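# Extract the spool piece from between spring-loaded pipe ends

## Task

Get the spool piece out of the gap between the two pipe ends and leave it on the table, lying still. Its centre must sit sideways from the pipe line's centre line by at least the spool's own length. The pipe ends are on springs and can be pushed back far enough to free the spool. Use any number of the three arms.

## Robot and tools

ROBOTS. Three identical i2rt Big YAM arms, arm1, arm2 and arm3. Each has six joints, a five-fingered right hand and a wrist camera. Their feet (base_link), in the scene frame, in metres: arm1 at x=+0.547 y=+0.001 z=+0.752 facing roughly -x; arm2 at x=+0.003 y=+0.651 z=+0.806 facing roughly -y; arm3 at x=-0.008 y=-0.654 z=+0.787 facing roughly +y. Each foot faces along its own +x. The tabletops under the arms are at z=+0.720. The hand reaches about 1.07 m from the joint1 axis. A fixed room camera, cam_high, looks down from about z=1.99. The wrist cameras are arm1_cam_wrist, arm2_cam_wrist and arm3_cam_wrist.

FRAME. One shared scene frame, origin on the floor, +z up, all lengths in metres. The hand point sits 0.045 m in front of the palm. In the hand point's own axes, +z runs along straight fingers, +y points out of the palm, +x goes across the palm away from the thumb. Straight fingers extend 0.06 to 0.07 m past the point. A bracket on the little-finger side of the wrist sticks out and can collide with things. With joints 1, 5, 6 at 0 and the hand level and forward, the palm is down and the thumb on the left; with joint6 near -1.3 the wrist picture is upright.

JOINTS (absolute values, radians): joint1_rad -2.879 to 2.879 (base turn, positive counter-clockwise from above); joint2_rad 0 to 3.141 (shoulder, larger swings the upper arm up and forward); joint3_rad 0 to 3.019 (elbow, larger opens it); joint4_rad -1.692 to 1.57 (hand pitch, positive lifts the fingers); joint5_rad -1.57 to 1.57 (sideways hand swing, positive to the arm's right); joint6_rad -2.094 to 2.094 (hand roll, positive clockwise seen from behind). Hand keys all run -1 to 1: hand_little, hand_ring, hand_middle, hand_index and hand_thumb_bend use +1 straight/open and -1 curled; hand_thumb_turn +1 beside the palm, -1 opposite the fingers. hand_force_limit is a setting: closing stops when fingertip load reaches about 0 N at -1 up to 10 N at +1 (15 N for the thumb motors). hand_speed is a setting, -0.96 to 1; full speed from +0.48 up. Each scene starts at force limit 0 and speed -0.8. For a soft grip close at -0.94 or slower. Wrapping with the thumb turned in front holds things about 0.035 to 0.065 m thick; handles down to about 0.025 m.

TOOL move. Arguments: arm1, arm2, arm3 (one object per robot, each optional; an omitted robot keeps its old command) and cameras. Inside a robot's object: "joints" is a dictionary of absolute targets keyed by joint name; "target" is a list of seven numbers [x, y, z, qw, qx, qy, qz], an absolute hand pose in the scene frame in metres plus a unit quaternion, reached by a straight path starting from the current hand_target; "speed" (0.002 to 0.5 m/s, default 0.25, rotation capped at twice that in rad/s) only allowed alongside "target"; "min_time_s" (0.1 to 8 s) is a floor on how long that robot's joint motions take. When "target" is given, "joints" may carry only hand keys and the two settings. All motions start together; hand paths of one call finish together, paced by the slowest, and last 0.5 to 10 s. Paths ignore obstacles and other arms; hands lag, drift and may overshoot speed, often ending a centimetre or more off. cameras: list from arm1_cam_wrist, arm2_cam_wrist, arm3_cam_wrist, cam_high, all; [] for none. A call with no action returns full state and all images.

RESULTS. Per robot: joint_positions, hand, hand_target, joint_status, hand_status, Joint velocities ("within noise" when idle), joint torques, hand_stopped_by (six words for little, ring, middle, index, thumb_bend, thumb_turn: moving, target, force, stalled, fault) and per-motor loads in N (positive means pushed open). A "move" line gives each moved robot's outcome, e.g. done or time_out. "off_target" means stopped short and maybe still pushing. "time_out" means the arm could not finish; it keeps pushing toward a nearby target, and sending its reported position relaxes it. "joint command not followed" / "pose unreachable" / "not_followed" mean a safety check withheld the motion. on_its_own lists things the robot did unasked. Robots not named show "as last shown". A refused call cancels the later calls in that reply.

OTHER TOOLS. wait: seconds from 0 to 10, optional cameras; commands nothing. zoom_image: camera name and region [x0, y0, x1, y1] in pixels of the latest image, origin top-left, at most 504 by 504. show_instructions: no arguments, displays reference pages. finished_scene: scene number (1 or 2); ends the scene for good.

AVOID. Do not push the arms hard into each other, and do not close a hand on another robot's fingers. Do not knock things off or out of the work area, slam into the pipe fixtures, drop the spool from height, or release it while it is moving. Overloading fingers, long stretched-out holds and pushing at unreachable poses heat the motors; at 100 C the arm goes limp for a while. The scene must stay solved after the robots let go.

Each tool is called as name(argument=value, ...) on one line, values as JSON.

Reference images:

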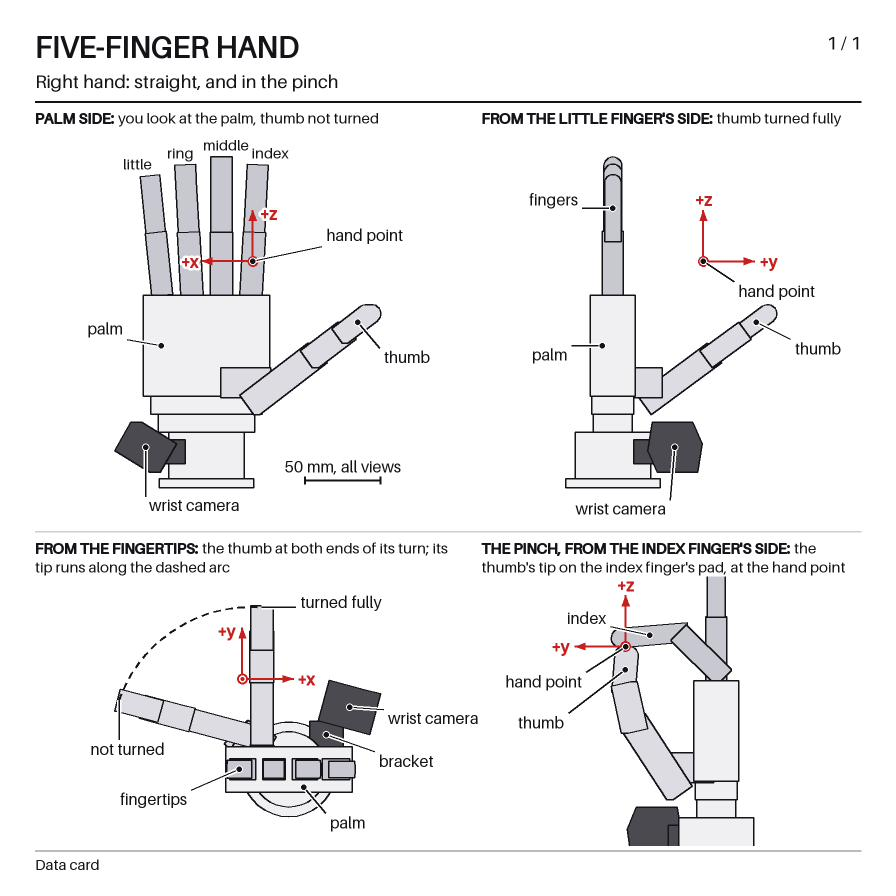

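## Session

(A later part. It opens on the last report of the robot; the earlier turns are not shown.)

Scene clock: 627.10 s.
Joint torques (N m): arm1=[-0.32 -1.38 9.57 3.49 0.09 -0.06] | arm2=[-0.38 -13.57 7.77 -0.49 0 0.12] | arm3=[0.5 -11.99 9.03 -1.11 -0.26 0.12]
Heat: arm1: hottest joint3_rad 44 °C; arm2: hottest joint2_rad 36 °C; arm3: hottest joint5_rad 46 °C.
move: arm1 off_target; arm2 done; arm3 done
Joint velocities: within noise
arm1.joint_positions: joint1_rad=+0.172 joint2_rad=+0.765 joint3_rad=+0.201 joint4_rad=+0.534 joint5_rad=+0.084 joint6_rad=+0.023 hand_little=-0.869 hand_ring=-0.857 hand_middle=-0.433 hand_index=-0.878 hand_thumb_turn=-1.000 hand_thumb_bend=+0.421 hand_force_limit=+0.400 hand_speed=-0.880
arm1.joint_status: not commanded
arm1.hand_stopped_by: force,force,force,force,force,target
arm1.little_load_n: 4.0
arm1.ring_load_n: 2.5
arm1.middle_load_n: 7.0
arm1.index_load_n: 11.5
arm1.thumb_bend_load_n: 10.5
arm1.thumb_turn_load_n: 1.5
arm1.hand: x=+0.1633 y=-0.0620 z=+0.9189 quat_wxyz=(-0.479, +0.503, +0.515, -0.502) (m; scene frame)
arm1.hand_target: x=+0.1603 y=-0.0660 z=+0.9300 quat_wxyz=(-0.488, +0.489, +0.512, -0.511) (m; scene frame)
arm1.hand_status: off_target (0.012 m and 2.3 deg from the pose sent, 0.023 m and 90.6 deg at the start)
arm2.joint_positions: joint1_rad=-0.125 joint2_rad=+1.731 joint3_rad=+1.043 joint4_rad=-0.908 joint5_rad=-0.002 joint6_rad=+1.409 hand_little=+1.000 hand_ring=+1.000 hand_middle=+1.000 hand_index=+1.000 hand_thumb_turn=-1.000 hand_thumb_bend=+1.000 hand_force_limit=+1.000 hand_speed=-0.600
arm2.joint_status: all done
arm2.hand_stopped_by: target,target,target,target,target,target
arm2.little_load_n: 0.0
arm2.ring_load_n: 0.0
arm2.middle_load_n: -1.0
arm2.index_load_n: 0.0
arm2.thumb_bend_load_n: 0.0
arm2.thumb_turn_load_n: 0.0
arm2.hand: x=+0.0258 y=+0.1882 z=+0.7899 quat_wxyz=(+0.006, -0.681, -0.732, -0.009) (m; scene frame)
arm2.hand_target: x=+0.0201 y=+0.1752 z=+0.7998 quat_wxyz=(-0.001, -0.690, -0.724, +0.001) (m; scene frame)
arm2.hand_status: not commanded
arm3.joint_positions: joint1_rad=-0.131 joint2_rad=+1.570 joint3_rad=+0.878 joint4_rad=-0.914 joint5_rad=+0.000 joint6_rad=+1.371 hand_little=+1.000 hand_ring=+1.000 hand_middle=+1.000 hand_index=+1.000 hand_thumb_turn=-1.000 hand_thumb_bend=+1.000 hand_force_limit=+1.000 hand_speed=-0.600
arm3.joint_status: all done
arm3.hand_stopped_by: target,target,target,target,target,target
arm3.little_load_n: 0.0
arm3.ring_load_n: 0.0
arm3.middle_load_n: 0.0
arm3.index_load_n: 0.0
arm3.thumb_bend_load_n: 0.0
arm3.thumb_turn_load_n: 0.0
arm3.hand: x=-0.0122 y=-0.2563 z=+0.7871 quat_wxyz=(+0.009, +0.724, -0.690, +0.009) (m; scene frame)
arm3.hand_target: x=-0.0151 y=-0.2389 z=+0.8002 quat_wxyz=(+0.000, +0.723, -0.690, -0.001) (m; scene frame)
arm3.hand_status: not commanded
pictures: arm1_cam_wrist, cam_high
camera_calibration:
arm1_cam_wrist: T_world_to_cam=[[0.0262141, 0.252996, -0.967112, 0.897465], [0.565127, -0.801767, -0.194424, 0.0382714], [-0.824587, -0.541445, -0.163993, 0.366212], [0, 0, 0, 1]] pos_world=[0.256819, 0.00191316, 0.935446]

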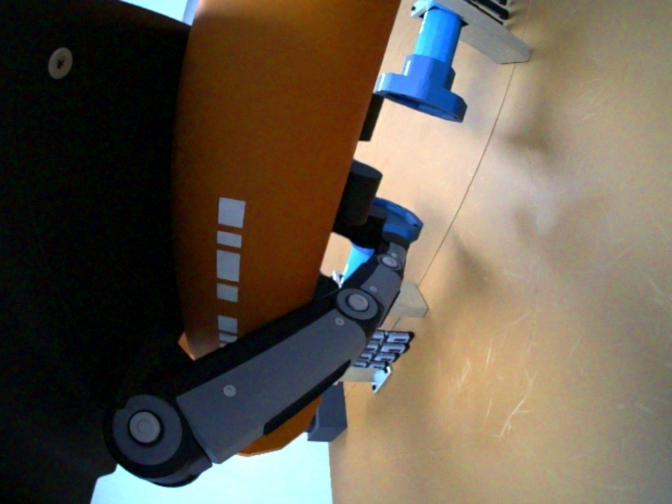

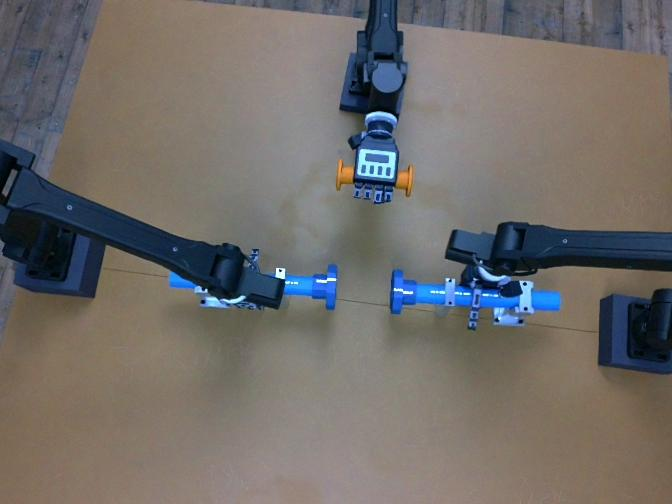

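move(arm1={"joints": {"joint1_rad": -0.78, "joint5_rad": 0.0}, "min_time_s": 3.5}, cameras=["cam_high"])

move(arm1={"target": [0.1985, 0.3585, 0.86, 0.5315, -0.759, -0.308, 0.2157], "speed": 0.15}, cameras=["cam_high", "arm1_cam_wrist"])

Scene clock: 680.23 s.
Joint torques (N m): arm1=[-2.37 -1.26 9.62 3.51 -0.12 -0.05] | arm2=[-0.5 -13.57 7.79 -0.54 0.01 0.13] | arm3=[0.5 -11.99 9.01 -1.09 -0.27 0.12]
Heat: arm1: hottest joint3_rad 42 °C; arm2: hottest joint2_rad 34 °C; arm3: hottest joint3_rad 43 °C.
move: arm1 done
Joint velocities: within noise
arm1.joint_positions: joint1_rad=-0.769 joint2_rad=+0.765 joint3_rad=+0.201 joint4_rad=+0.535 joint5_rad=+0.002 joint6_rad=+0.023 hand_little=-0.869 hand_ring=-0.857 hand_middle=-0.433 hand_index=-0.878 hand_thumb_turn=-1.000 hand_thumb_bend=+0.421 hand_force_limit=+0.400 hand_speed=-0.880
arm1.joint_status: all done
arm1.hand_stopped_by: force,force,force,force,force,target
arm1.little_load_n: 4.0
arm1.ring_load_n: 2.5
arm1.middle_load_n: 7.0
arm1.index_load_n: 12.0
arm1.thumb_bend_load_n: 10.5
arm1.thumb_turn_load_n: 2.0
arm1.hand: x=+0.2602 y=+0.2602 z=+0.9229 quat_wxyz=(-0.648, +0.669, +0.258, -0.258) (m; scene frame)
arm1.hand_target: x=+0.2610 y=+0.2662 z=+0.9340 quat_wxyz=(-0.663, +0.656, +0.255, -0.255) (m; scene frame)
arm1.hand_status: not commanded
arm2, arm3: as last shown
pictures: cam_high

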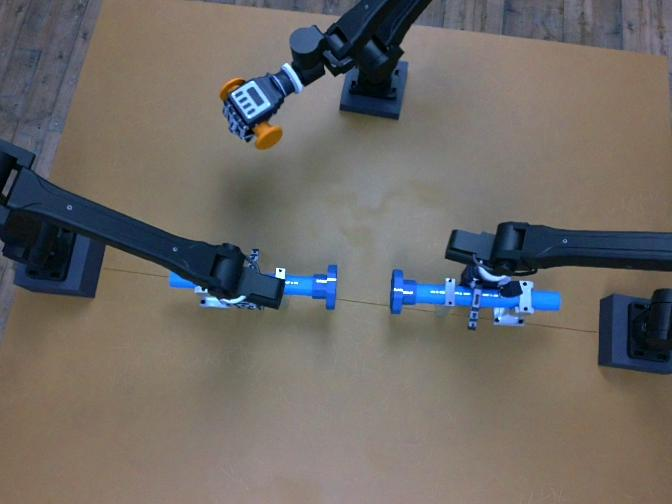

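Scene clock: 682.10 s.
Joint torques (N m): arm1=[-2.43 -6.65 12.78 2.17 -0.15 -0.06] | arm2=[-0.5 -13.39 7.75 -0.49 0.01 0.12] | arm3=[0.44 -11.99 9.02 -1.1 -0.27 0.12]
Heat: arm1: hottest joint3_rad 42 °C; arm2: hottest joint2_rad 34 °C; arm3: hottest joint3_rad 44 °C.
move: arm1 off_target
Joint velocities: within noise
arm1.joint_positions: joint1_rad=-0.832 joint2_rad=+1.289 joint3_rad=+0.497 joint4_rad=+0.385 joint5_rad=-0.090 joint6_rad=-0.006 hand_little=-0.869 hand_ring=-0.857 hand_middle=-0.433 hand_index=-0.878 hand_thumb_turn=-1.000 hand_thumb_bend=+0.421 hand_force_limit=+0.400 hand_speed=-0.880
arm1.joint_status: not commanded
arm1.hand_stopped_by: force,force,force,force,force,target
arm1.little_load_n: 4.0
arm1.ring_load_n: 3.0
arm1.middle_load_n: 7.5
arm1.index_load_n: 11.5
arm1.thumb_bend_load_n: 10.5
arm1.thumb_turn_load_n: 1.5
arm1.hand: x=+0.2123 y=+0.3333 z=+0.8334 quat_wxyz=(-0.507, +0.775, +0.310, -0.214) (m; scene frame)
arm1.hand_target: x=+0.2003 y=+0.3567 z=+0.8609 quat_wxyz=(-0.532, +0.759, +0.308, -0.215) (m; scene frame)
arm1.hand_status: off_target (0.039 m and 3.4 deg from the pose sent, 0.132 m and 18.5 deg at the start)
arm2, arm3: as last shown
pictures: arm1_cam_wrist, cam_high
camera_calibration:
arm1_cam_wrist: T_world_to_cam=[[0.442374, -0.0989764, -0.891352, 0.679276], [-0.186225, -0.982366, 0.0166601, 0.354624], [-0.877283, 0.158622, -0.453005, 0.625219], [0, 0, 0, 1]] pos_world=[0.31404, 0.31643, 0.882794]

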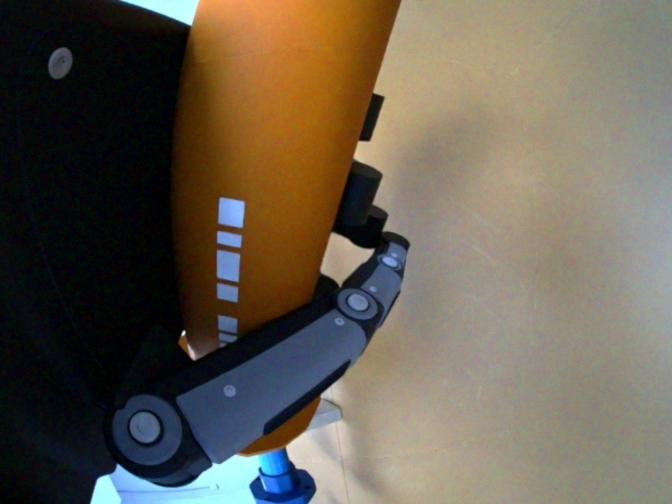

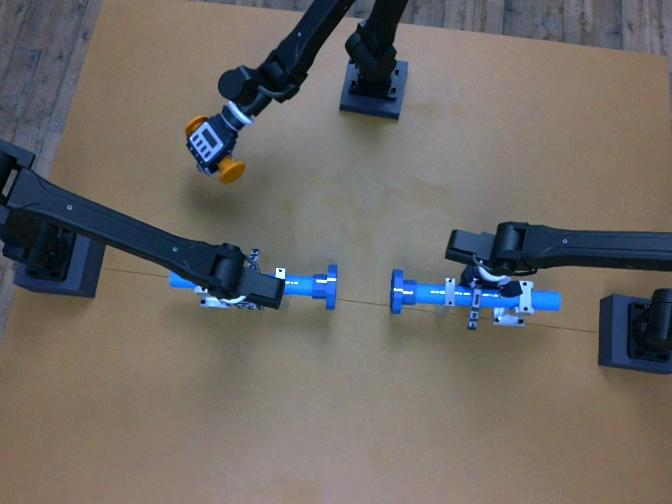

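move(arm1={"target": [0.190, 0.362, 0.805, 0.5315, -0.759, -0.308, 0.2157], "speed": 0.1}, cameras=["cam_high"])

Scene clock: 689.60 s.
Joint torques (N m): arm1=[-1.14 -8.06 8.75 3.28 0.07 -0.01] | arm2=[-0.5 -13.51 7.8 -0.53 0 0.13] | arm3=[0.5 -11.99 9.03 -1.11 -0.26 0.12]
Heat: arm1: hottest joint3_rad 42 °C; arm2: hottest joint3_rad 35 °C; arm3: hottest joint3_rad 44 °C.
move: arm1 off_target
Joint velocities: within noise
arm1.joint_positions: joint1_rad=-0.832 joint2_rad=+1.480 joint3_rad=+0.497 joint4_rad=+0.577 joint5_rad=-0.082 joint6_rad=-0.007 hand_little=-0.869 hand_ring=-0.857 hand_middle=-0.433 hand_index=-0.878 hand_thumb_turn=-1.000 hand_thumb_bend=+0.421 hand_force_limit=+0.400 hand_speed=-0.880
arm1.joint_status: not commanded
arm1.hand_stopped_by: force,force,force,force,force,target
arm1.little_load_n: 4.0
arm1.ring_load_n: 2.5
arm1.middle_load_n: 7.0
arm1.index_load_n: 11.5
arm1.thumb_bend_load_n: 10.5
arm1.thumb_turn_load_n: 2.0
arm1.hand: x=+0.2027 y=+0.3484 z=+0.7887 quat_wxyz=(-0.509, +0.776, +0.308, -0.211) (m; scene frame)
arm1.hand_target: x=+0.1907 y=+0.3612 z=+0.8054 quat_wxyz=(-0.531, +0.759, +0.308, -0.216) (m; scene frame)
arm1.hand_status: off_target (0.025 m and 3.2 deg from the pose sent, 0.046 m and 3.4 deg at the start)
arm2, arm3: as last shown
pictures: cam_high

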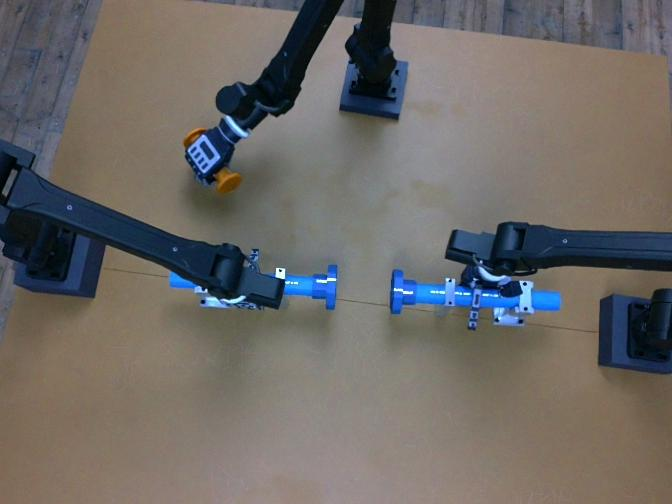

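move(arm1={"joints": {"hand_thumb_bend": 1, "hand_speed": -0.8}}, cameras=["arm1_cam_wrist"])

Scene clock: 693.93 s.
Joint torques (N m): arm1=[-1.2 -8.06 8.75 3.3 0.06 -0.01] | arm2=[-0.38 -13.45 7.77 -0.53 0.02 0.12] | arm3=[0.44 -12.04 9.02 -1.1 -0.27 0.12]
Heat: arm1: hottest joint3_rad 41 °C; arm2: hottest joint3_rad 35 °C; arm3: hottest joint3_rad 44 °C.
move: arm1 done
Joint velocities: within noise
arm1.joint_positions: joint1_rad=-0.832 joint2_rad=+1.480 joint3_rad=+0.497 joint4_rad=+0.577 joint5_rad=-0.082 joint6_rad=-0.007 hand_little=-0.869 hand_ring=-0.857 hand_middle=-0.434 hand_index=-0.878 hand_thumb_turn=-1.000 hand_thumb_bend=+1.000 hand_force_limit=+0.400 hand_speed=-0.800
arm1.joint_status: all done
arm1.hand_stopped_by: force,force,force,force,target,target
arm1.little_load_n: 3.0
arm1.ring_load_n: 1.5
arm1.middle_load_n: 0.0
arm1.index_load_n: 10.0
arm1.thumb_bend_load_n: -0.5
arm1.thumb_turn_load_n: 0.0
arm1.hand: x=+0.2027 y=+0.3484 z=+0.7887 quat_wxyz=(-0.509, +0.776, +0.308, -0.211) (m; scene frame)
arm1.hand_target: x=+0.1907 y=+0.3612 z=+0.8054 quat_wxyz=(-0.531, +0.759, +0.308, -0.216) (m; scene frame)
arm1.hand_status: not commanded
arm2, arm3: as last shown
pictures: arm1_cam_wrist
camera_calibration:
arm1_cam_wrist: T_world_to_cam=[[0.442751, -0.0986391, -0.891203, 0.644857], [-0.193736, -0.980976, 0.0123271, 0.372888], [-0.875465, 0.1672, -0.453438, 0.591252], [0, 0, 0, 1]] pos_world=[0.304352, 0.330545, 0.838198]

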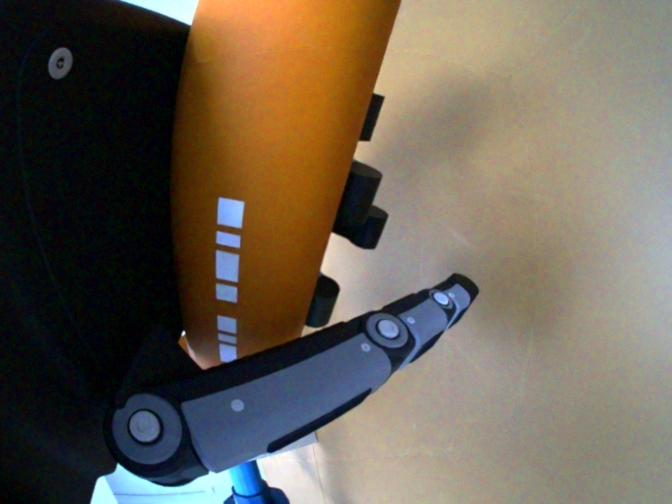

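move(arm1={"joints": {"hand_thumb_turn": 1}}, cameras=["arm1_cam_wrist", "cam_high"])

Scene clock: 701.83 s.
Joint torques (N m): arm1=[-1.2 -8.06 8.75 3.23 0.01 0.02] | arm2=[-0.38 -13.51 7.76 -0.51 0 0.12] | arm3=[0.44 -11.93 9.03 -1.1 -0.26 0.11]
Heat: arm1: hottest joint3_rad 41 °C; arm2: hottest joint3_rad 35 °C; arm3: hottest joint3_rad 45 °C.
move: arm1 done
Joint velocities: within noise
arm1.joint_positions: joint1_rad=-0.832 joint2_rad=+1.480 joint3_rad=+0.497 joint4_rad=+0.579 joint5_rad=-0.081 joint6_rad=-0.008 hand_little=-0.869 hand_ring=-0.857 hand_middle=-0.434 hand_index=-0.878 hand_thumb_turn=+0.999 hand_thumb_bend=+1.000 hand_force_limit=+0.400 hand_speed=-0.800
arm1.joint_status: all done
arm1.hand_stopped_by: force,force,force,force,target,target
arm1.little_load_n: 0.0
arm1.ring_load_n: 0.0
arm1.middle_load_n: 0.0
arm1.index_load_n: 10.5
arm1.thumb_bend_load_n: 2.0
arm1.thumb_turn_load_n: -7.5
arm1.hand: x=+0.2027 y=+0.3488 z=+0.7891 quat_wxyz=(-0.510, +0.775, +0.308, -0.211) (m; scene frame)
arm1.hand_target: x=+0.1906 y=+0.3612 z=+0.8054 quat_wxyz=(-0.531, +0.759, +0.308, -0.216) (m; scene frame)
arm1.hand_status: not commanded
arm2, arm3: as last shown
arm2.thumb_bend_load_n: -0.5
pictures: arm1_cam_wrist, cam_high
camera_calibration:
arm1_cam_wrist: T_world_to_cam=[[0.442324, -0.0968985, -0.891605, 0.645093], [-0.194362, -0.980877, 0.0101777, 0.375125], [-0.875541, 0.168792, -0.452699, 0.590128], [0, 0, 0, 1]] pos_world=[0.304251, 0.330851, 0.8385]

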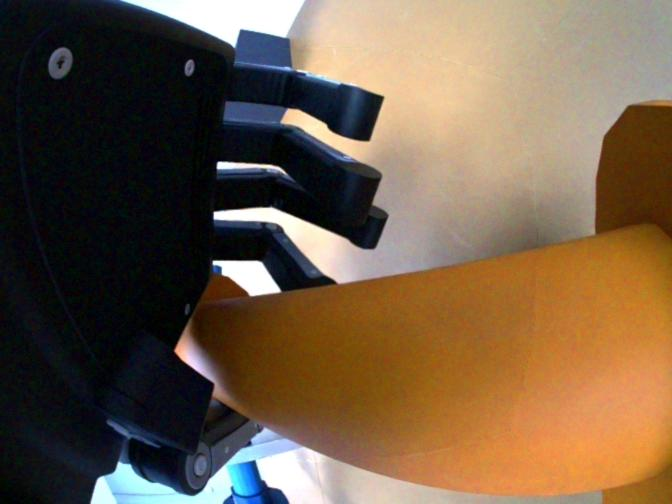

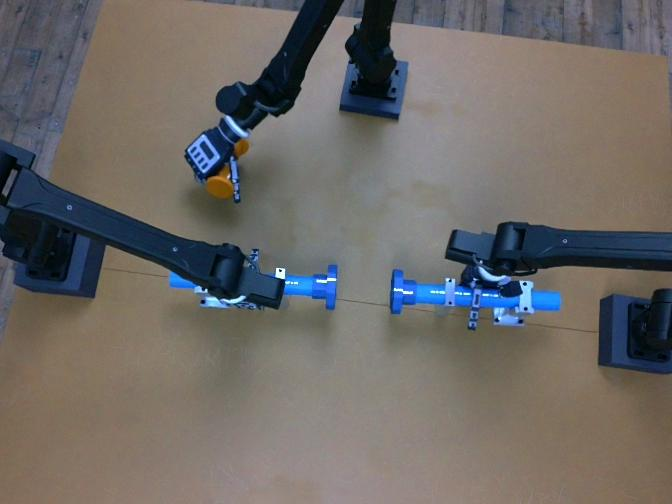

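zoom_image(camera="cam_high", region=[160, 90, 290, 220])

move(cameras=["arm2_cam_wrist", "arm3_cam_wrist"])

Scaled by 3.877.

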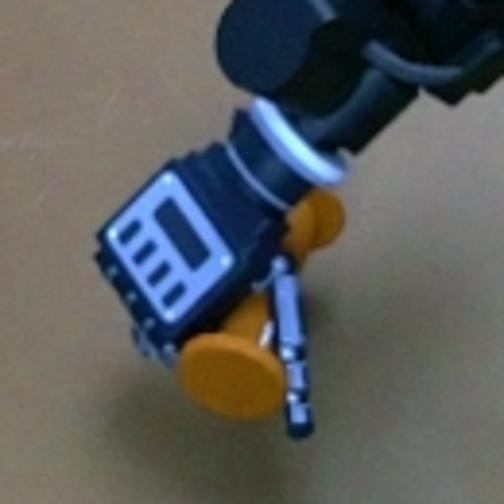

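Scene clock: 706.37 s.
Joint torques (N m): arm1=[-1.2 -8.06 8.73 3.22 0.01 0.01] | arm2=[-0.5 -13.45 7.79 -0.5 0 0.11] | arm3=[0.5 -11.99 9.03 -1.1 -0.27 0.12]
Heat: arm1: hottest joint3_rad 41 °C; arm2: hottest joint3_rad 35 °C; arm3: hottest joint3_rad 45 °C.
Joint velocities: within noise
arm1.joint_positions: joint1_rad=-0.832 joint2_rad=+1.480 joint3_rad=+0.497 joint4_rad=+0.579 joint5_rad=-0.081 joint6_rad=-0.008 hand_little=-0.869 hand_ring=-0.857 hand_middle=-0.434 hand_index=-0.878 hand_thumb_turn=+0.999 hand_thumb_bend=+1.000 hand_force_limit=+0.400 hand_speed=-0.800
arm1.joint_status: all done
arm1.hand_stopped_by: force,force,force,force,target,target
arm1.little_load_n: 0.0
arm1.ring_load_n: 0.0
arm1.middle_load_n: 0.0
arm1.index_load_n: 10.5
arm1.thumb_bend_load_n: 2.0
arm1.thumb_turn_load_n: -7.5
arm1.hand: x=+0.2027 y=+0.3488 z=+0.7891 quat_wxyz=(-0.510, +0.775, +0.308, -0.211) (m; scene frame)
arm1.hand_target: x=+0.1906 y=+0.3612 z=+0.8054 quat_wxyz=(-0.531, +0.759, +0.308, -0.216) (m; scene frame)
arm1.hand_status: not commanded
arm2.joint_positions: joint1_rad=-0.125 joint2_rad=+1.731 joint3_rad=+1.043 joint4_rad=-0.908 joint5_rad=-0.002 joint6_rad=+1.409 hand_little=+1.000 hand_ring=+1.000 hand_middle=+1.000 hand_index=+1.000 hand_thumb_turn=-1.000 hand_thumb_bend=+1.000 hand_force_limit=+1.000 hand_speed=-0.600
arm2.joint_status: not commanded
arm2.hand_stopped_by: target,target,target,target,target,target
arm2.little_load_n: 0.0
arm2.ring_load_n: 0.0
arm2.middle_load_n: -1.0
arm2.index_load_n: 0.0
arm2.thumb_bend_load_n: 0.0
arm2.thumb_turn_load_n: 0.0
arm2.hand: x=+0.0258 y=+0.1882 z=+0.7899 quat_wxyz=(+0.006, -0.681, -0.732, -0.009) (m; scene frame)
arm2.hand_target: x=+0.0201 y=+0.1752 z=+0.7998 quat_wxyz=(-0.001, -0.690, -0.724, +0.001) (m; scene frame)
arm2.hand_status: not commanded
arm3.joint_positions: joint1_rad=-0.131 joint2_rad=+1.570 joint3_rad=+0.878 joint4_rad=-0.914 joint5_rad=+0.000 joint6_rad=+1.371 hand_little=+1.000 hand_ring=+1.000 hand_middle=+1.000 hand_index=+1.000 hand_thumb_turn=-1.000 hand_thumb_bend=+1.000 hand_force_limit=+1.000 hand_speed=-0.600
arm3.joint_status: not commanded
arm3.hand_stopped_by: target,target,target,target,target,target
arm3.little_load_n: 0.0
arm3.ring_load_n: 0.0
arm3.middle_load_n: 0.0
arm3.index_load_n: 0.0
arm3.thumb_bend_load_n: 0.0
arm3.thumb_turn_load_n: 0.0
arm3.hand: x=-0.0122 y=-0.2563 z=+0.7871 quat_wxyz=(+0.009, +0.724, -0.690, +0.009) (m; scene frame)
arm3.hand_target: x=-0.0151 y=-0.2389 z=+0.8002 quat_wxyz=(+0.000, +0.723, -0.690, -0.001) (m; scene frame)
arm3.hand_status: not commanded
pictures: arm2_cam_wrist, arm3_cam_wrist
camera_calibration:
arm2_cam_wrist: T_world_to_cam=[[0.956466, 0.289943, -0.0332517, -0.0478256], [0.27247, -0.84634, 0.457678, -0.202501], [0.104558, -0.446814, -0.888496, 0.901138], [0, 0, 0, 1]] pos_world=[0.00669786, 0.245123, 0.891747]
arm3_cam_wrist: T_world_to_cam=[[-0.935475, -0.353315, 0.00744832, -0.110991], [-0.301876, 0.809881, 0.502955, -0.192968], [-0.183734, 0.468254, -0.86428, 0.910004], [0, 0, 0, 1]] pos_world=[0.0051169, -0.309046, 0.884379]

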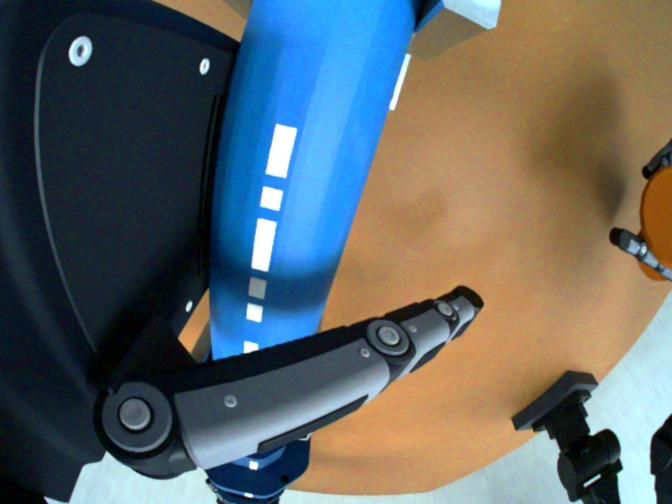

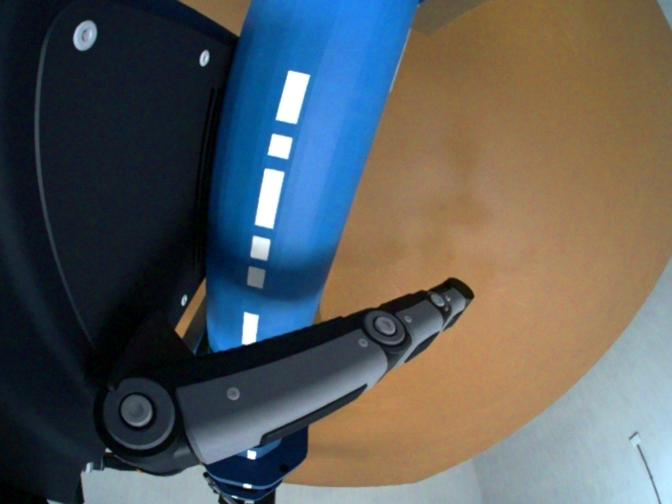

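move(arm1={"target": [0.195, 0.355, 0.840, 0.5315, -0.759, -0.308, 0.2157], "speed": 0.05}, cameras=["arm1_cam_wrist", "cam_high", "arm2_cam_wrist"])

zoom_image(camera="cam_high", region=[160, 90, 290, 220])

zoom_image(camera="arm2_cam_wrist", region=[550, 80, 672, 330])

Scene clock: 731.60 s.
Joint torques (N m): arm1=[-1.08 -9.47 10.24 2.07 0.03 0.02] | arm2=[-0.5 -13.51 7.71 -0.53 0 0.12] | arm3=[0.44 -11.93 9.03 -1.1 -0.26 0.12]
Heat: arm1: hottest joint3_rad 39 °C; arm2: hottest joint3_rad 35 °C; arm3: hottest joint3_rad 46 °C.
move: arm1 off_target
Joint velocities: within noise
arm1.joint_positions: joint1_rad=-0.832 joint2_rad=+1.379 joint3_rad=+0.497 joint4_rad=+0.468 joint5_rad=-0.081 joint6_rad=-0.008 hand_little=-0.869 hand_ring=-0.857 hand_middle=-0.434 hand_index=-0.878 hand_thumb_turn=+0.999 hand_thumb_bend=+1.000 hand_force_limit=+0.400 hand_speed=-0.800
arm1.joint_status: not commanded
arm1.hand_stopped_by: force,force,force,force,target,target
arm1.little_load_n: 0.0
arm1.ring_load_n: 0.0
arm1.middle_load_n: 0.0
arm1.index_load_n: 10.5
arm1.thumb_bend_load_n: 2.0
arm1.thumb_turn_load_n: -7.5
arm1.hand: x=+0.2085 y=+0.3414 z=+0.8111 quat_wxyz=(-0.506, +0.778, +0.308, -0.209) (m; scene frame)
arm1.hand_target: x=+0.1957 y=+0.3541 z=+0.8403 quat_wxyz=(-0.532, +0.759, +0.308, -0.216) (m; scene frame)
arm1.hand_status: off_target (0.035 m and 3.7 deg from the pose sent, 0.052 m and 3.1 deg at the start)
arm2, arm3: as last shown
pictures: arm1_cam_wrist, arm2_cam_wrist, cam_high
camera_calibration:
arm1_cam_wrist: T_world_to_cam=[[0.447916, -0.103822, -0.888027, 0.659709], [-0.19459, -0.980746, 0.0165123, 0.363552], [-0.872643, 0.165405, -0.459494, 0.61253], [0, 0, 0, 1]] pos_world=[0.309769, 0.323729, 0.86129]
arm2_cam_wrist: T_world_to_cam=[[0.956466, 0.289943, -0.0332517, -0.0478256], [0.27247, -0.84634, 0.457678, -0.202501], [0.104558, -0.446814, -0.888496, 0.901138], [0, 0, 0, 1]] pos_world=[0.00669786, 0.245123, 0.891747]

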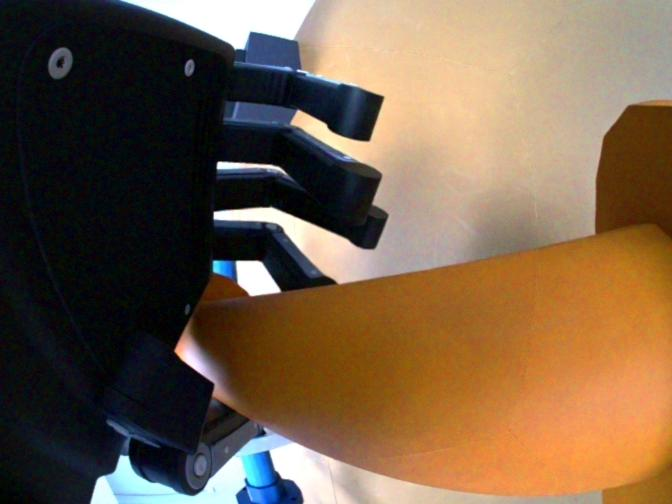

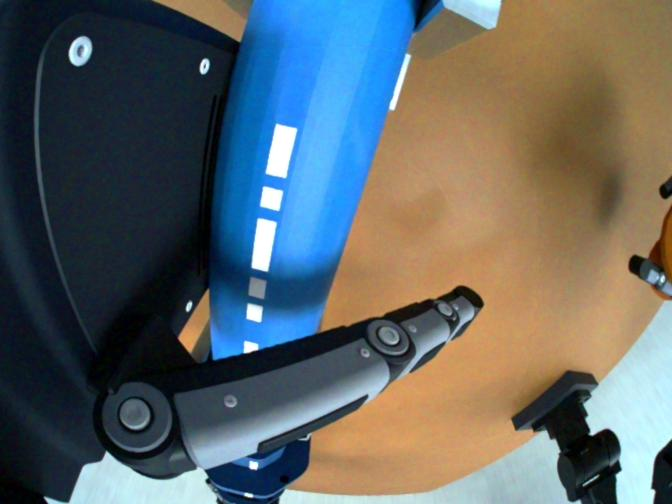

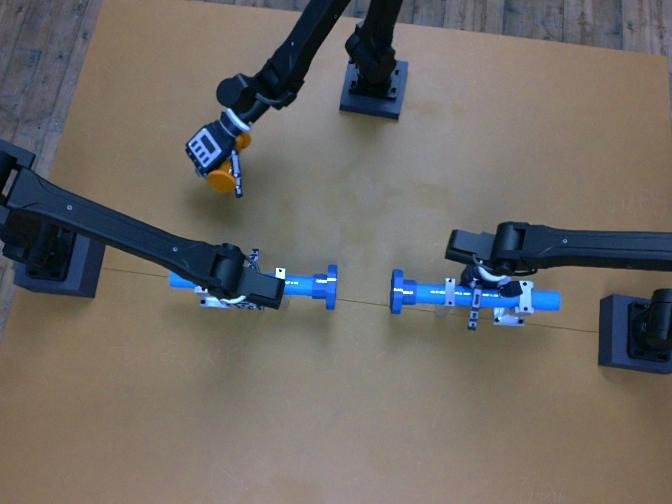

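Scaled by 3.877.

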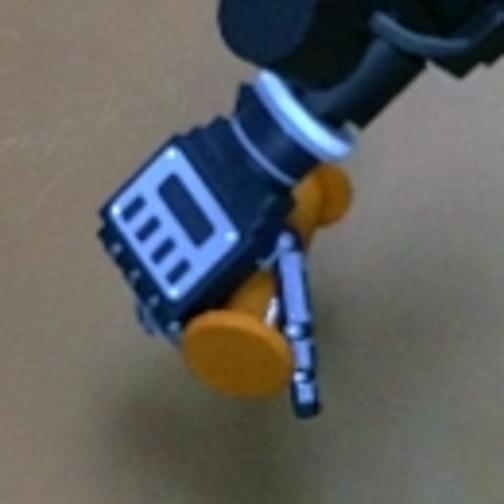

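Scaled by 2.016 from the camera's 672x504 image, which has a finer 960x720 frame.

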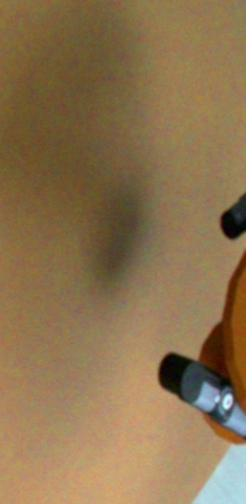

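move(arm1={"joints": {"hand_little": 1, "hand_ring": 1, "hand_middle": 1, "hand_speed": -0.5}}, arm2={"target": [0.012, 0.19, 0.97, 0.0, 0.6904, 0.7234, 0.0], "speed": 0.12}, arm3={"target": [-0.010, -0.25, 0.97, 0.0, 0.7234, -0.6904, 0.0], "speed": 0.12}, cameras=["arm1_cam_wrist", "cam_high", "arm2_cam_wrist"])

Scene clock: 763.73 s.
Joint torques (N m): arm1=[-1.08 -9.58 10.26 2.11 0.03 0.02] | arm2=[-0.67 -12.75 10.32 -0.62 0.01 -0.11] | arm3=[-0.85 -10.93 11.23 -1.03 -0.09 -0.07]
Heat: arm1: hottest joint3_rad 40 °C; arm2: hottest joint3_rad 36 °C; arm3: hottest joint3_rad 46 °C.
move: arm1 done; arm2 off_target; arm3 off_target
Joint velocities: within noise
arm1.joint_positions: joint1_rad=-0.832 joint2_rad=+1.379 joint3_rad=+0.497 joint4_rad=+0.468 joint5_rad=-0.080 joint6_rad=-0.008 hand_little=+1.000 hand_ring=+1.000 hand_middle=+1.000 hand_index=-0.878 hand_thumb_turn=+0.999 hand_thumb_bend=+1.000 hand_force_limit=+0.400 hand_speed=-0.500
arm1.joint_status: all done
arm1.hand_stopped_by: target,target,target,force,target,target
arm1.little_load_n: 0.0
arm1.ring_load_n: 0.0
arm1.middle_load_n: 0.0
arm1.index_load_n: 10.5
arm1.thumb_bend_load_n: 2.0
arm1.thumb_turn_load_n: -7.5
arm1.hand: x=+0.2086 y=+0.3414 z=+0.8110 quat_wxyz=(-0.506, +0.778, +0.308, -0.209) (m; scene frame)
arm1.hand_target: x=+0.1958 y=+0.3541 z=+0.8402 quat_wxyz=(-0.532, +0.759, +0.308, -0.216) (m; scene frame)
arm1.hand_status: not commanded
arm2.joint_positions: joint1_rad=-0.145 joint2_rad=+1.514 joint3_rad=+1.243 joint4_rad=-1.349 joint5_rad=-0.001 joint6_rad=+1.409 hand_little=+1.000 hand_ring=+1.000 hand_middle=+1.000 hand_index=+1.000 hand_thumb_turn=-1.000 hand_thumb_bend=+1.000 hand_force_limit=+1.000 hand_speed=-0.600
arm2.joint_status: not commanded
arm2.hand_stopped_by: target,target,target,target,target,target
arm2.little_load_n: 0.0
arm2.ring_load_n: 0.0
arm2.middle_load_n: 0.0
arm2.index_load_n: 0.0
arm2.thumb_bend_load_n: 0.0
arm2.thumb_turn_load_n: 0.0
arm2.hand: x=+0.0183 y=+0.2030 z=+0.9488 quat_wxyz=(+0.014, -0.689, -0.725, -0.018) (m; scene frame)
arm2.hand_target: x=+0.0120 y=+0.1907 z=+0.9700 quat_wxyz=(+0.000, -0.691, -0.723, +0.000) (m; scene frame)
arm2.hand_status: off_target (0.026 m and 2.6 deg from the pose sent, 0.181 m and 1.9 deg at the start)
arm3.joint_positions: joint1_rad=-0.132 joint2_rad=+1.361 joint3_rad=+1.131 joint4_rad=-1.390 joint5_rad=-0.003 joint6_rad=+1.371 hand_little=+1.000 hand_ring=+1.000 hand_middle=+1.000 hand_index=+1.000 hand_thumb_turn=-1.000 hand_thumb_bend=+1.000 hand_force_limit=+1.000 hand_speed=-0.600
arm3.joint_status: not commanded
arm3.hand_stopped_by: target,target,target,target,target,target
arm3.little_load_n: 0.0
arm3.ring_load_n: 0.0
arm3.middle_load_n: 0.0
arm3.index_load_n: 0.0
arm3.thumb_bend_load_n: 0.0
arm3.thumb_turn_load_n: 0.0
arm3.hand: x=-0.0143 y=-0.2641 z=+0.9495 quat_wxyz=(+0.017, +0.724, -0.690, +0.012) (m; scene frame)
arm3.hand_target: x=-0.0101 y=-0.2508 z=+0.9699 quat_wxyz=(+0.000, +0.723, -0.690, +0.000) (m; scene frame)
arm3.hand_status: off_target (0.025 m and 2.3 deg from the pose sent, 0.183 m and 1.5 deg at the start)
pictures: arm1_cam_wrist, arm2_cam_wrist, cam_high
camera_calibration:
arm1_cam_wrist: T_world_to_cam=[[0.4482, -0.104143, -0.887846, 0.659523], [-0.194933, -0.980676, 0.0166258, 0.363557], [-0.872421, 0.165619, -0.459839, 0.612777], [0, 0, 0, 1]] pos_world=[0.309871, 0.323729, 0.86129]
arm2_cam_wrist: T_world_to_cam=[[0.962084, 0.271573, -0.0253454, -0.043491], [0.254899, -0.862146, 0.437871, -0.238279], [0.0970626, -0.427729, -0.898681, 1.0556], [0, 0, 0, 1]] pos_world=[0.000120131, 0.257889, 1.05188]

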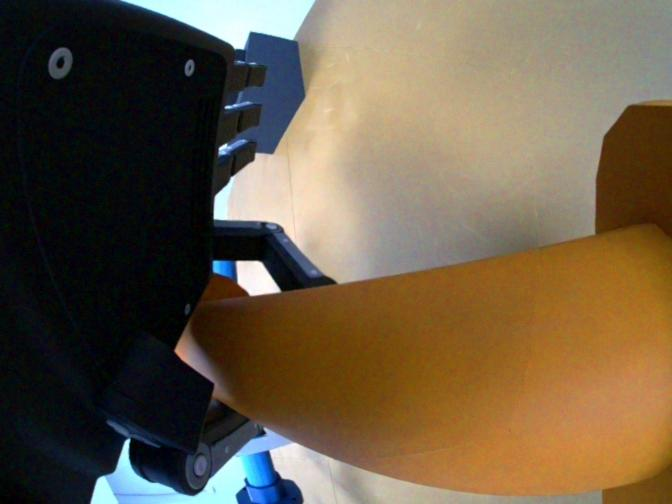

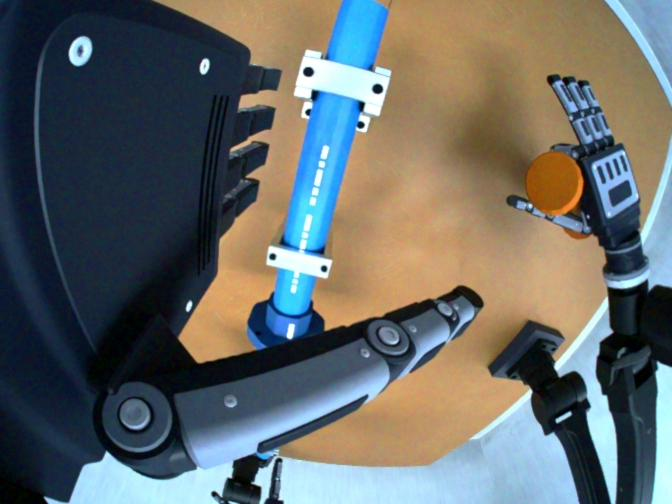

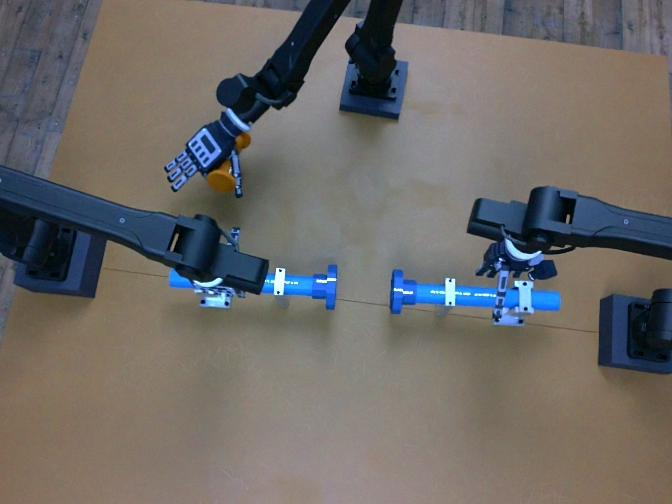

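zoom_image(camera="arm2_cam_wrist", region=[470, 50, 670, 300])

Scaled by 2.016 from the camera's 672x504 image, which has a finer 960x720 frame.

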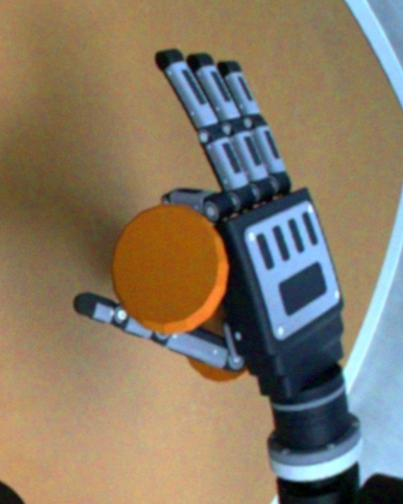

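move(arm1={"target": [0.190, 0.358, 0.765, 0.5315, -0.759, -0.308, 0.2157], "speed": 0.06}, cameras=["arm1_cam_wrist", "cam_high", "arm2_cam_wrist"])

zoom_image(camera="arm2_cam_wrist", region=[470, 50, 670, 300])

Scene clock: 794.37 s.
Joint torques (N m): arm1=[-0.5 -8.82 5.37 3.26 0.04 0.04] | arm2=[-0.67 -12.4 10.3 -0.64 -0.03 -0.12] | arm3=[-0.91 -10.81 11.23 -1.05 -0.09 -0.07]
Heat: arm1: hottest joint3_rad 40 °C; arm2: hottest joint3_rad 37 °C; arm3: hottest joint3_rad 51 °C.
move: arm1 done
Joint velocities: within noise
arm1.joint_positions: joint1_rad=-0.832 joint2_rad=+1.615 joint3_rad=+0.497 joint4_rad=+0.744 joint5_rad=-0.073 joint6_rad=-0.008 hand_little=+1.000 hand_ring=+1.000 hand_middle=+1.000 hand_index=-0.878 hand_thumb_turn=+0.999 hand_thumb_bend=+1.000 hand_force_limit=+0.400 hand_speed=-0.500
arm1.joint_status: not commanded
arm1.hand_stopped_by: target,target,target,force,target,target
arm1.little_load_n: 0.0
arm1.ring_load_n: 0.0
arm1.middle_load_n: 0.0
arm1.index_load_n: 10.5
arm1.thumb_bend_load_n: 2.0
arm1.thumb_turn_load_n: -8.0
arm1.hand: x=+0.1967 y=+0.3589 z=+0.7617 quat_wxyz=(-0.523, +0.768, +0.304, -0.212) (m; scene frame)
arm1.hand_target: x=+0.1901 y=+0.3579 z=+0.7651 quat_wxyz=(-0.531, +0.759, +0.308, -0.216) (m; scene frame)
arm1.hand_status: done (0.007 m and 1.6 deg from the pose sent, 0.052 m and 3.7 deg at the start)
arm2, arm3: as last shown
arm2.thumb_turn_load_n: 0.5
arm2.hand: x=+0.0183 y=+0.2031 z=+0.9488 quat_wxyz=(+0.014, -0.689, -0.725, -0.018) (m; scene frame)
arm2.hand_target: x=+0.0120 y=+0.1908 z=+0.9699 quat_wxyz=(+0.000, -0.691, -0.723, +0.000) (m; scene frame)
arm3.little_load_n: -0.5
arm3.hand_target: x=-0.0101 y=-0.2507 z=+0.9699 quat_wxyz=(+0.000, +0.723, -0.690, +0.000) (m; scene frame)
pictures: arm1_cam_wrist, arm2_cam_wrist, cam_high
camera_calibration:
arm1_cam_wrist: T_world_to_cam=[[0.426915, -0.0777158, -0.900946, 0.627501], [-0.200604, -0.979616, -0.0105547, 0.400634], [-0.881761, 0.185239, -0.433802, 0.551772], [0, 0, 0, 1]] pos_world=[0.29901, 0.339024, 0.808933]
arm2_cam_wrist: T_world_to_cam=[[0.962083, 0.271587, -0.0252234, -0.0436498], [0.254901, -0.862343, 0.437482, -0.237733], [0.0970631, -0.427323, -0.898873, 1.05574], [0, 0, 0, 1]] pos_world=[0.000120129, 0.257988, 1.05188]

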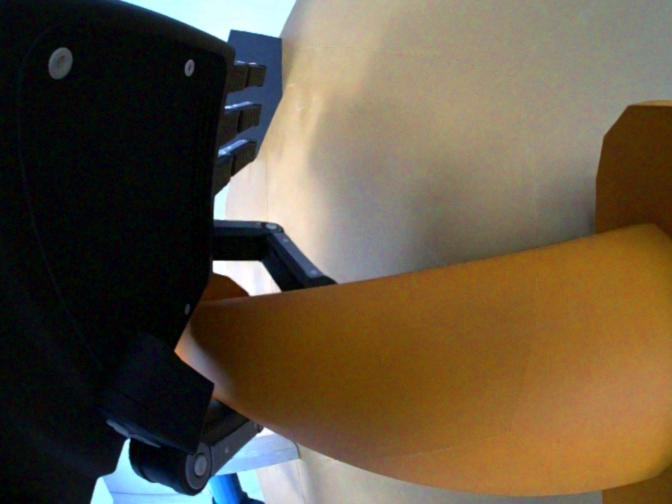

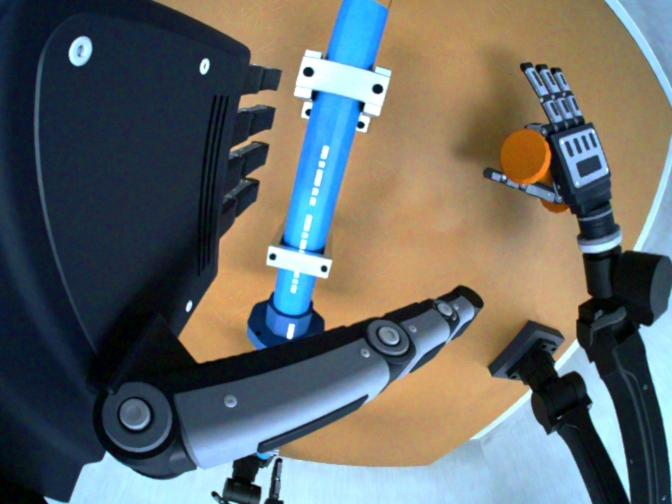

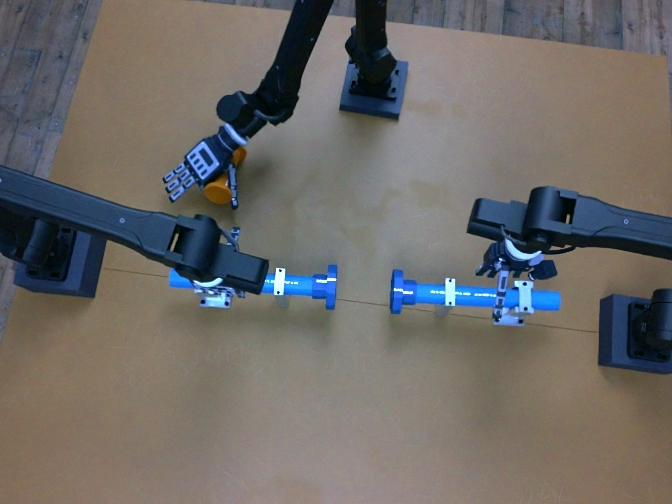

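Scaled by 2.016 from the camera's 672x504 image, which has a finer 960x720 frame.

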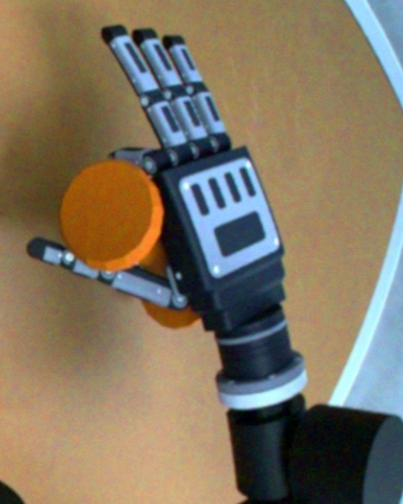

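move(arm1={"target": [0.187, 0.361, 0.733, 0.5315, -0.759, -0.308, 0.2157], "speed": 0.04}, cameras=["arm1_cam_wrist", "arm2_cam_wrist"])

zoom_image(camera="arm2_cam_wrist", region=[470, 50, 670, 300])

Scene clock: 801.20 s.
Joint torques (N m): arm1=[-0.44 -7.3 5.01 2.63 -0.04 0.11] | arm2=[-0.73 -12.63 10.29 -0.69 -0.02 -0.12] | arm3=[-0.79 -10.87 11.23 -1.03 -0.08 -0.08]
Heat: arm1: hottest joint3_rad 39 °C; arm2: hottest joint3_rad 37 °C; arm3: hottest joint3_rad 52 °C.
move: arm1 off_target
Joint velocities: within noise
arm1.joint_positions: joint1_rad=-0.830 joint2_rad=+1.715 joint3_rad=+0.497 joint4_rad=+0.884 joint5_rad=-0.069 joint6_rad=-0.014 hand_little=+1.000 hand_ring=+1.000 hand_middle=+1.000 hand_index=-0.878 hand_thumb_turn=+0.999 hand_thumb_bend=+1.000 hand_force_limit=+0.400 hand_speed=-0.500
arm1.joint_status: not commanded
arm1.hand_stopped_by: target,target,target,force,target,target
arm1.little_load_n: 0.0
arm1.ring_load_n: 0.0
arm1.middle_load_n: 0.0
arm1.index_load_n: 12.5
arm1.thumb_bend_load_n: 0.0
arm1.thumb_turn_load_n: 0.5
arm1.hand: x=+0.1920 y=+0.3653 z=+0.7453 quat_wxyz=(-0.539, +0.756, +0.302, -0.214) (m; scene frame)
arm1.hand_target: x=+0.1875 y=+0.3607 z=+0.7333 quat_wxyz=(-0.531, +0.759, +0.308, -0.216) (m; scene frame)
arm1.hand_status: off_target (0.014 m and 1.2 deg from the pose sent, 0.030 m and 1.6 deg at the start)
arm2, arm3: as last shown
arm2.thumb_turn_load_n: 0.0
arm3.little_load_n: 0.0
pictures: arm1_cam_wrist, arm2_cam_wrist
camera_calibration:
arm1_cam_wrist: T_world_to_cam=[[0.409154, -0.0450133, -0.911355, 0.614486], [-0.20047, -0.978814, -0.041656, 0.42861], [-0.890171, 0.199743, -0.409509, 0.517484], [0, 0, 0, 1]] pos_world=[0.295154, 0.343826, 0.789783]
arm2_cam_wrist: T_world_to_cam=[[0.962083, 0.271587, -0.0252234, -0.0436498], [0.254901, -0.862343, 0.437482, -0.237733], [0.0970631, -0.427323, -0.898873, 1.05574], [0, 0, 0, 1]] pos_world=[0.000120129, 0.257988, 1.05188]

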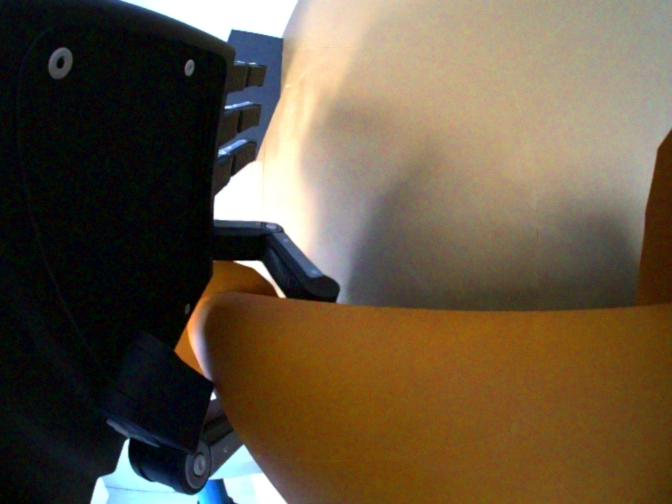

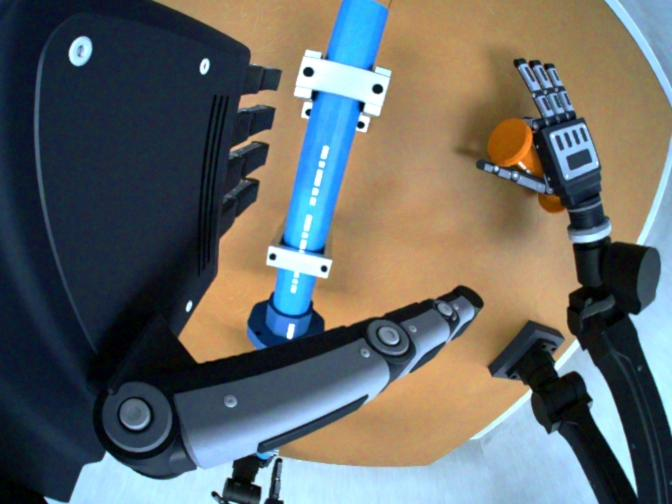

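Scaled by 2.016 from the camera's 672x504 image, which has a finer 960x720 frame.

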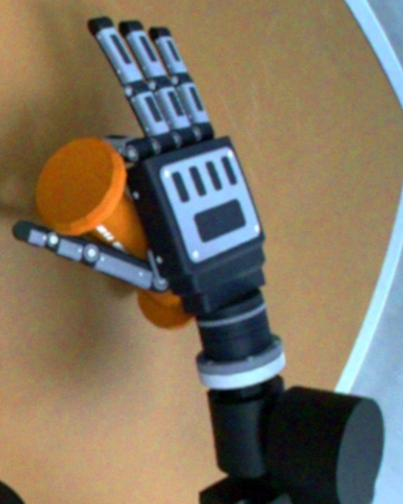

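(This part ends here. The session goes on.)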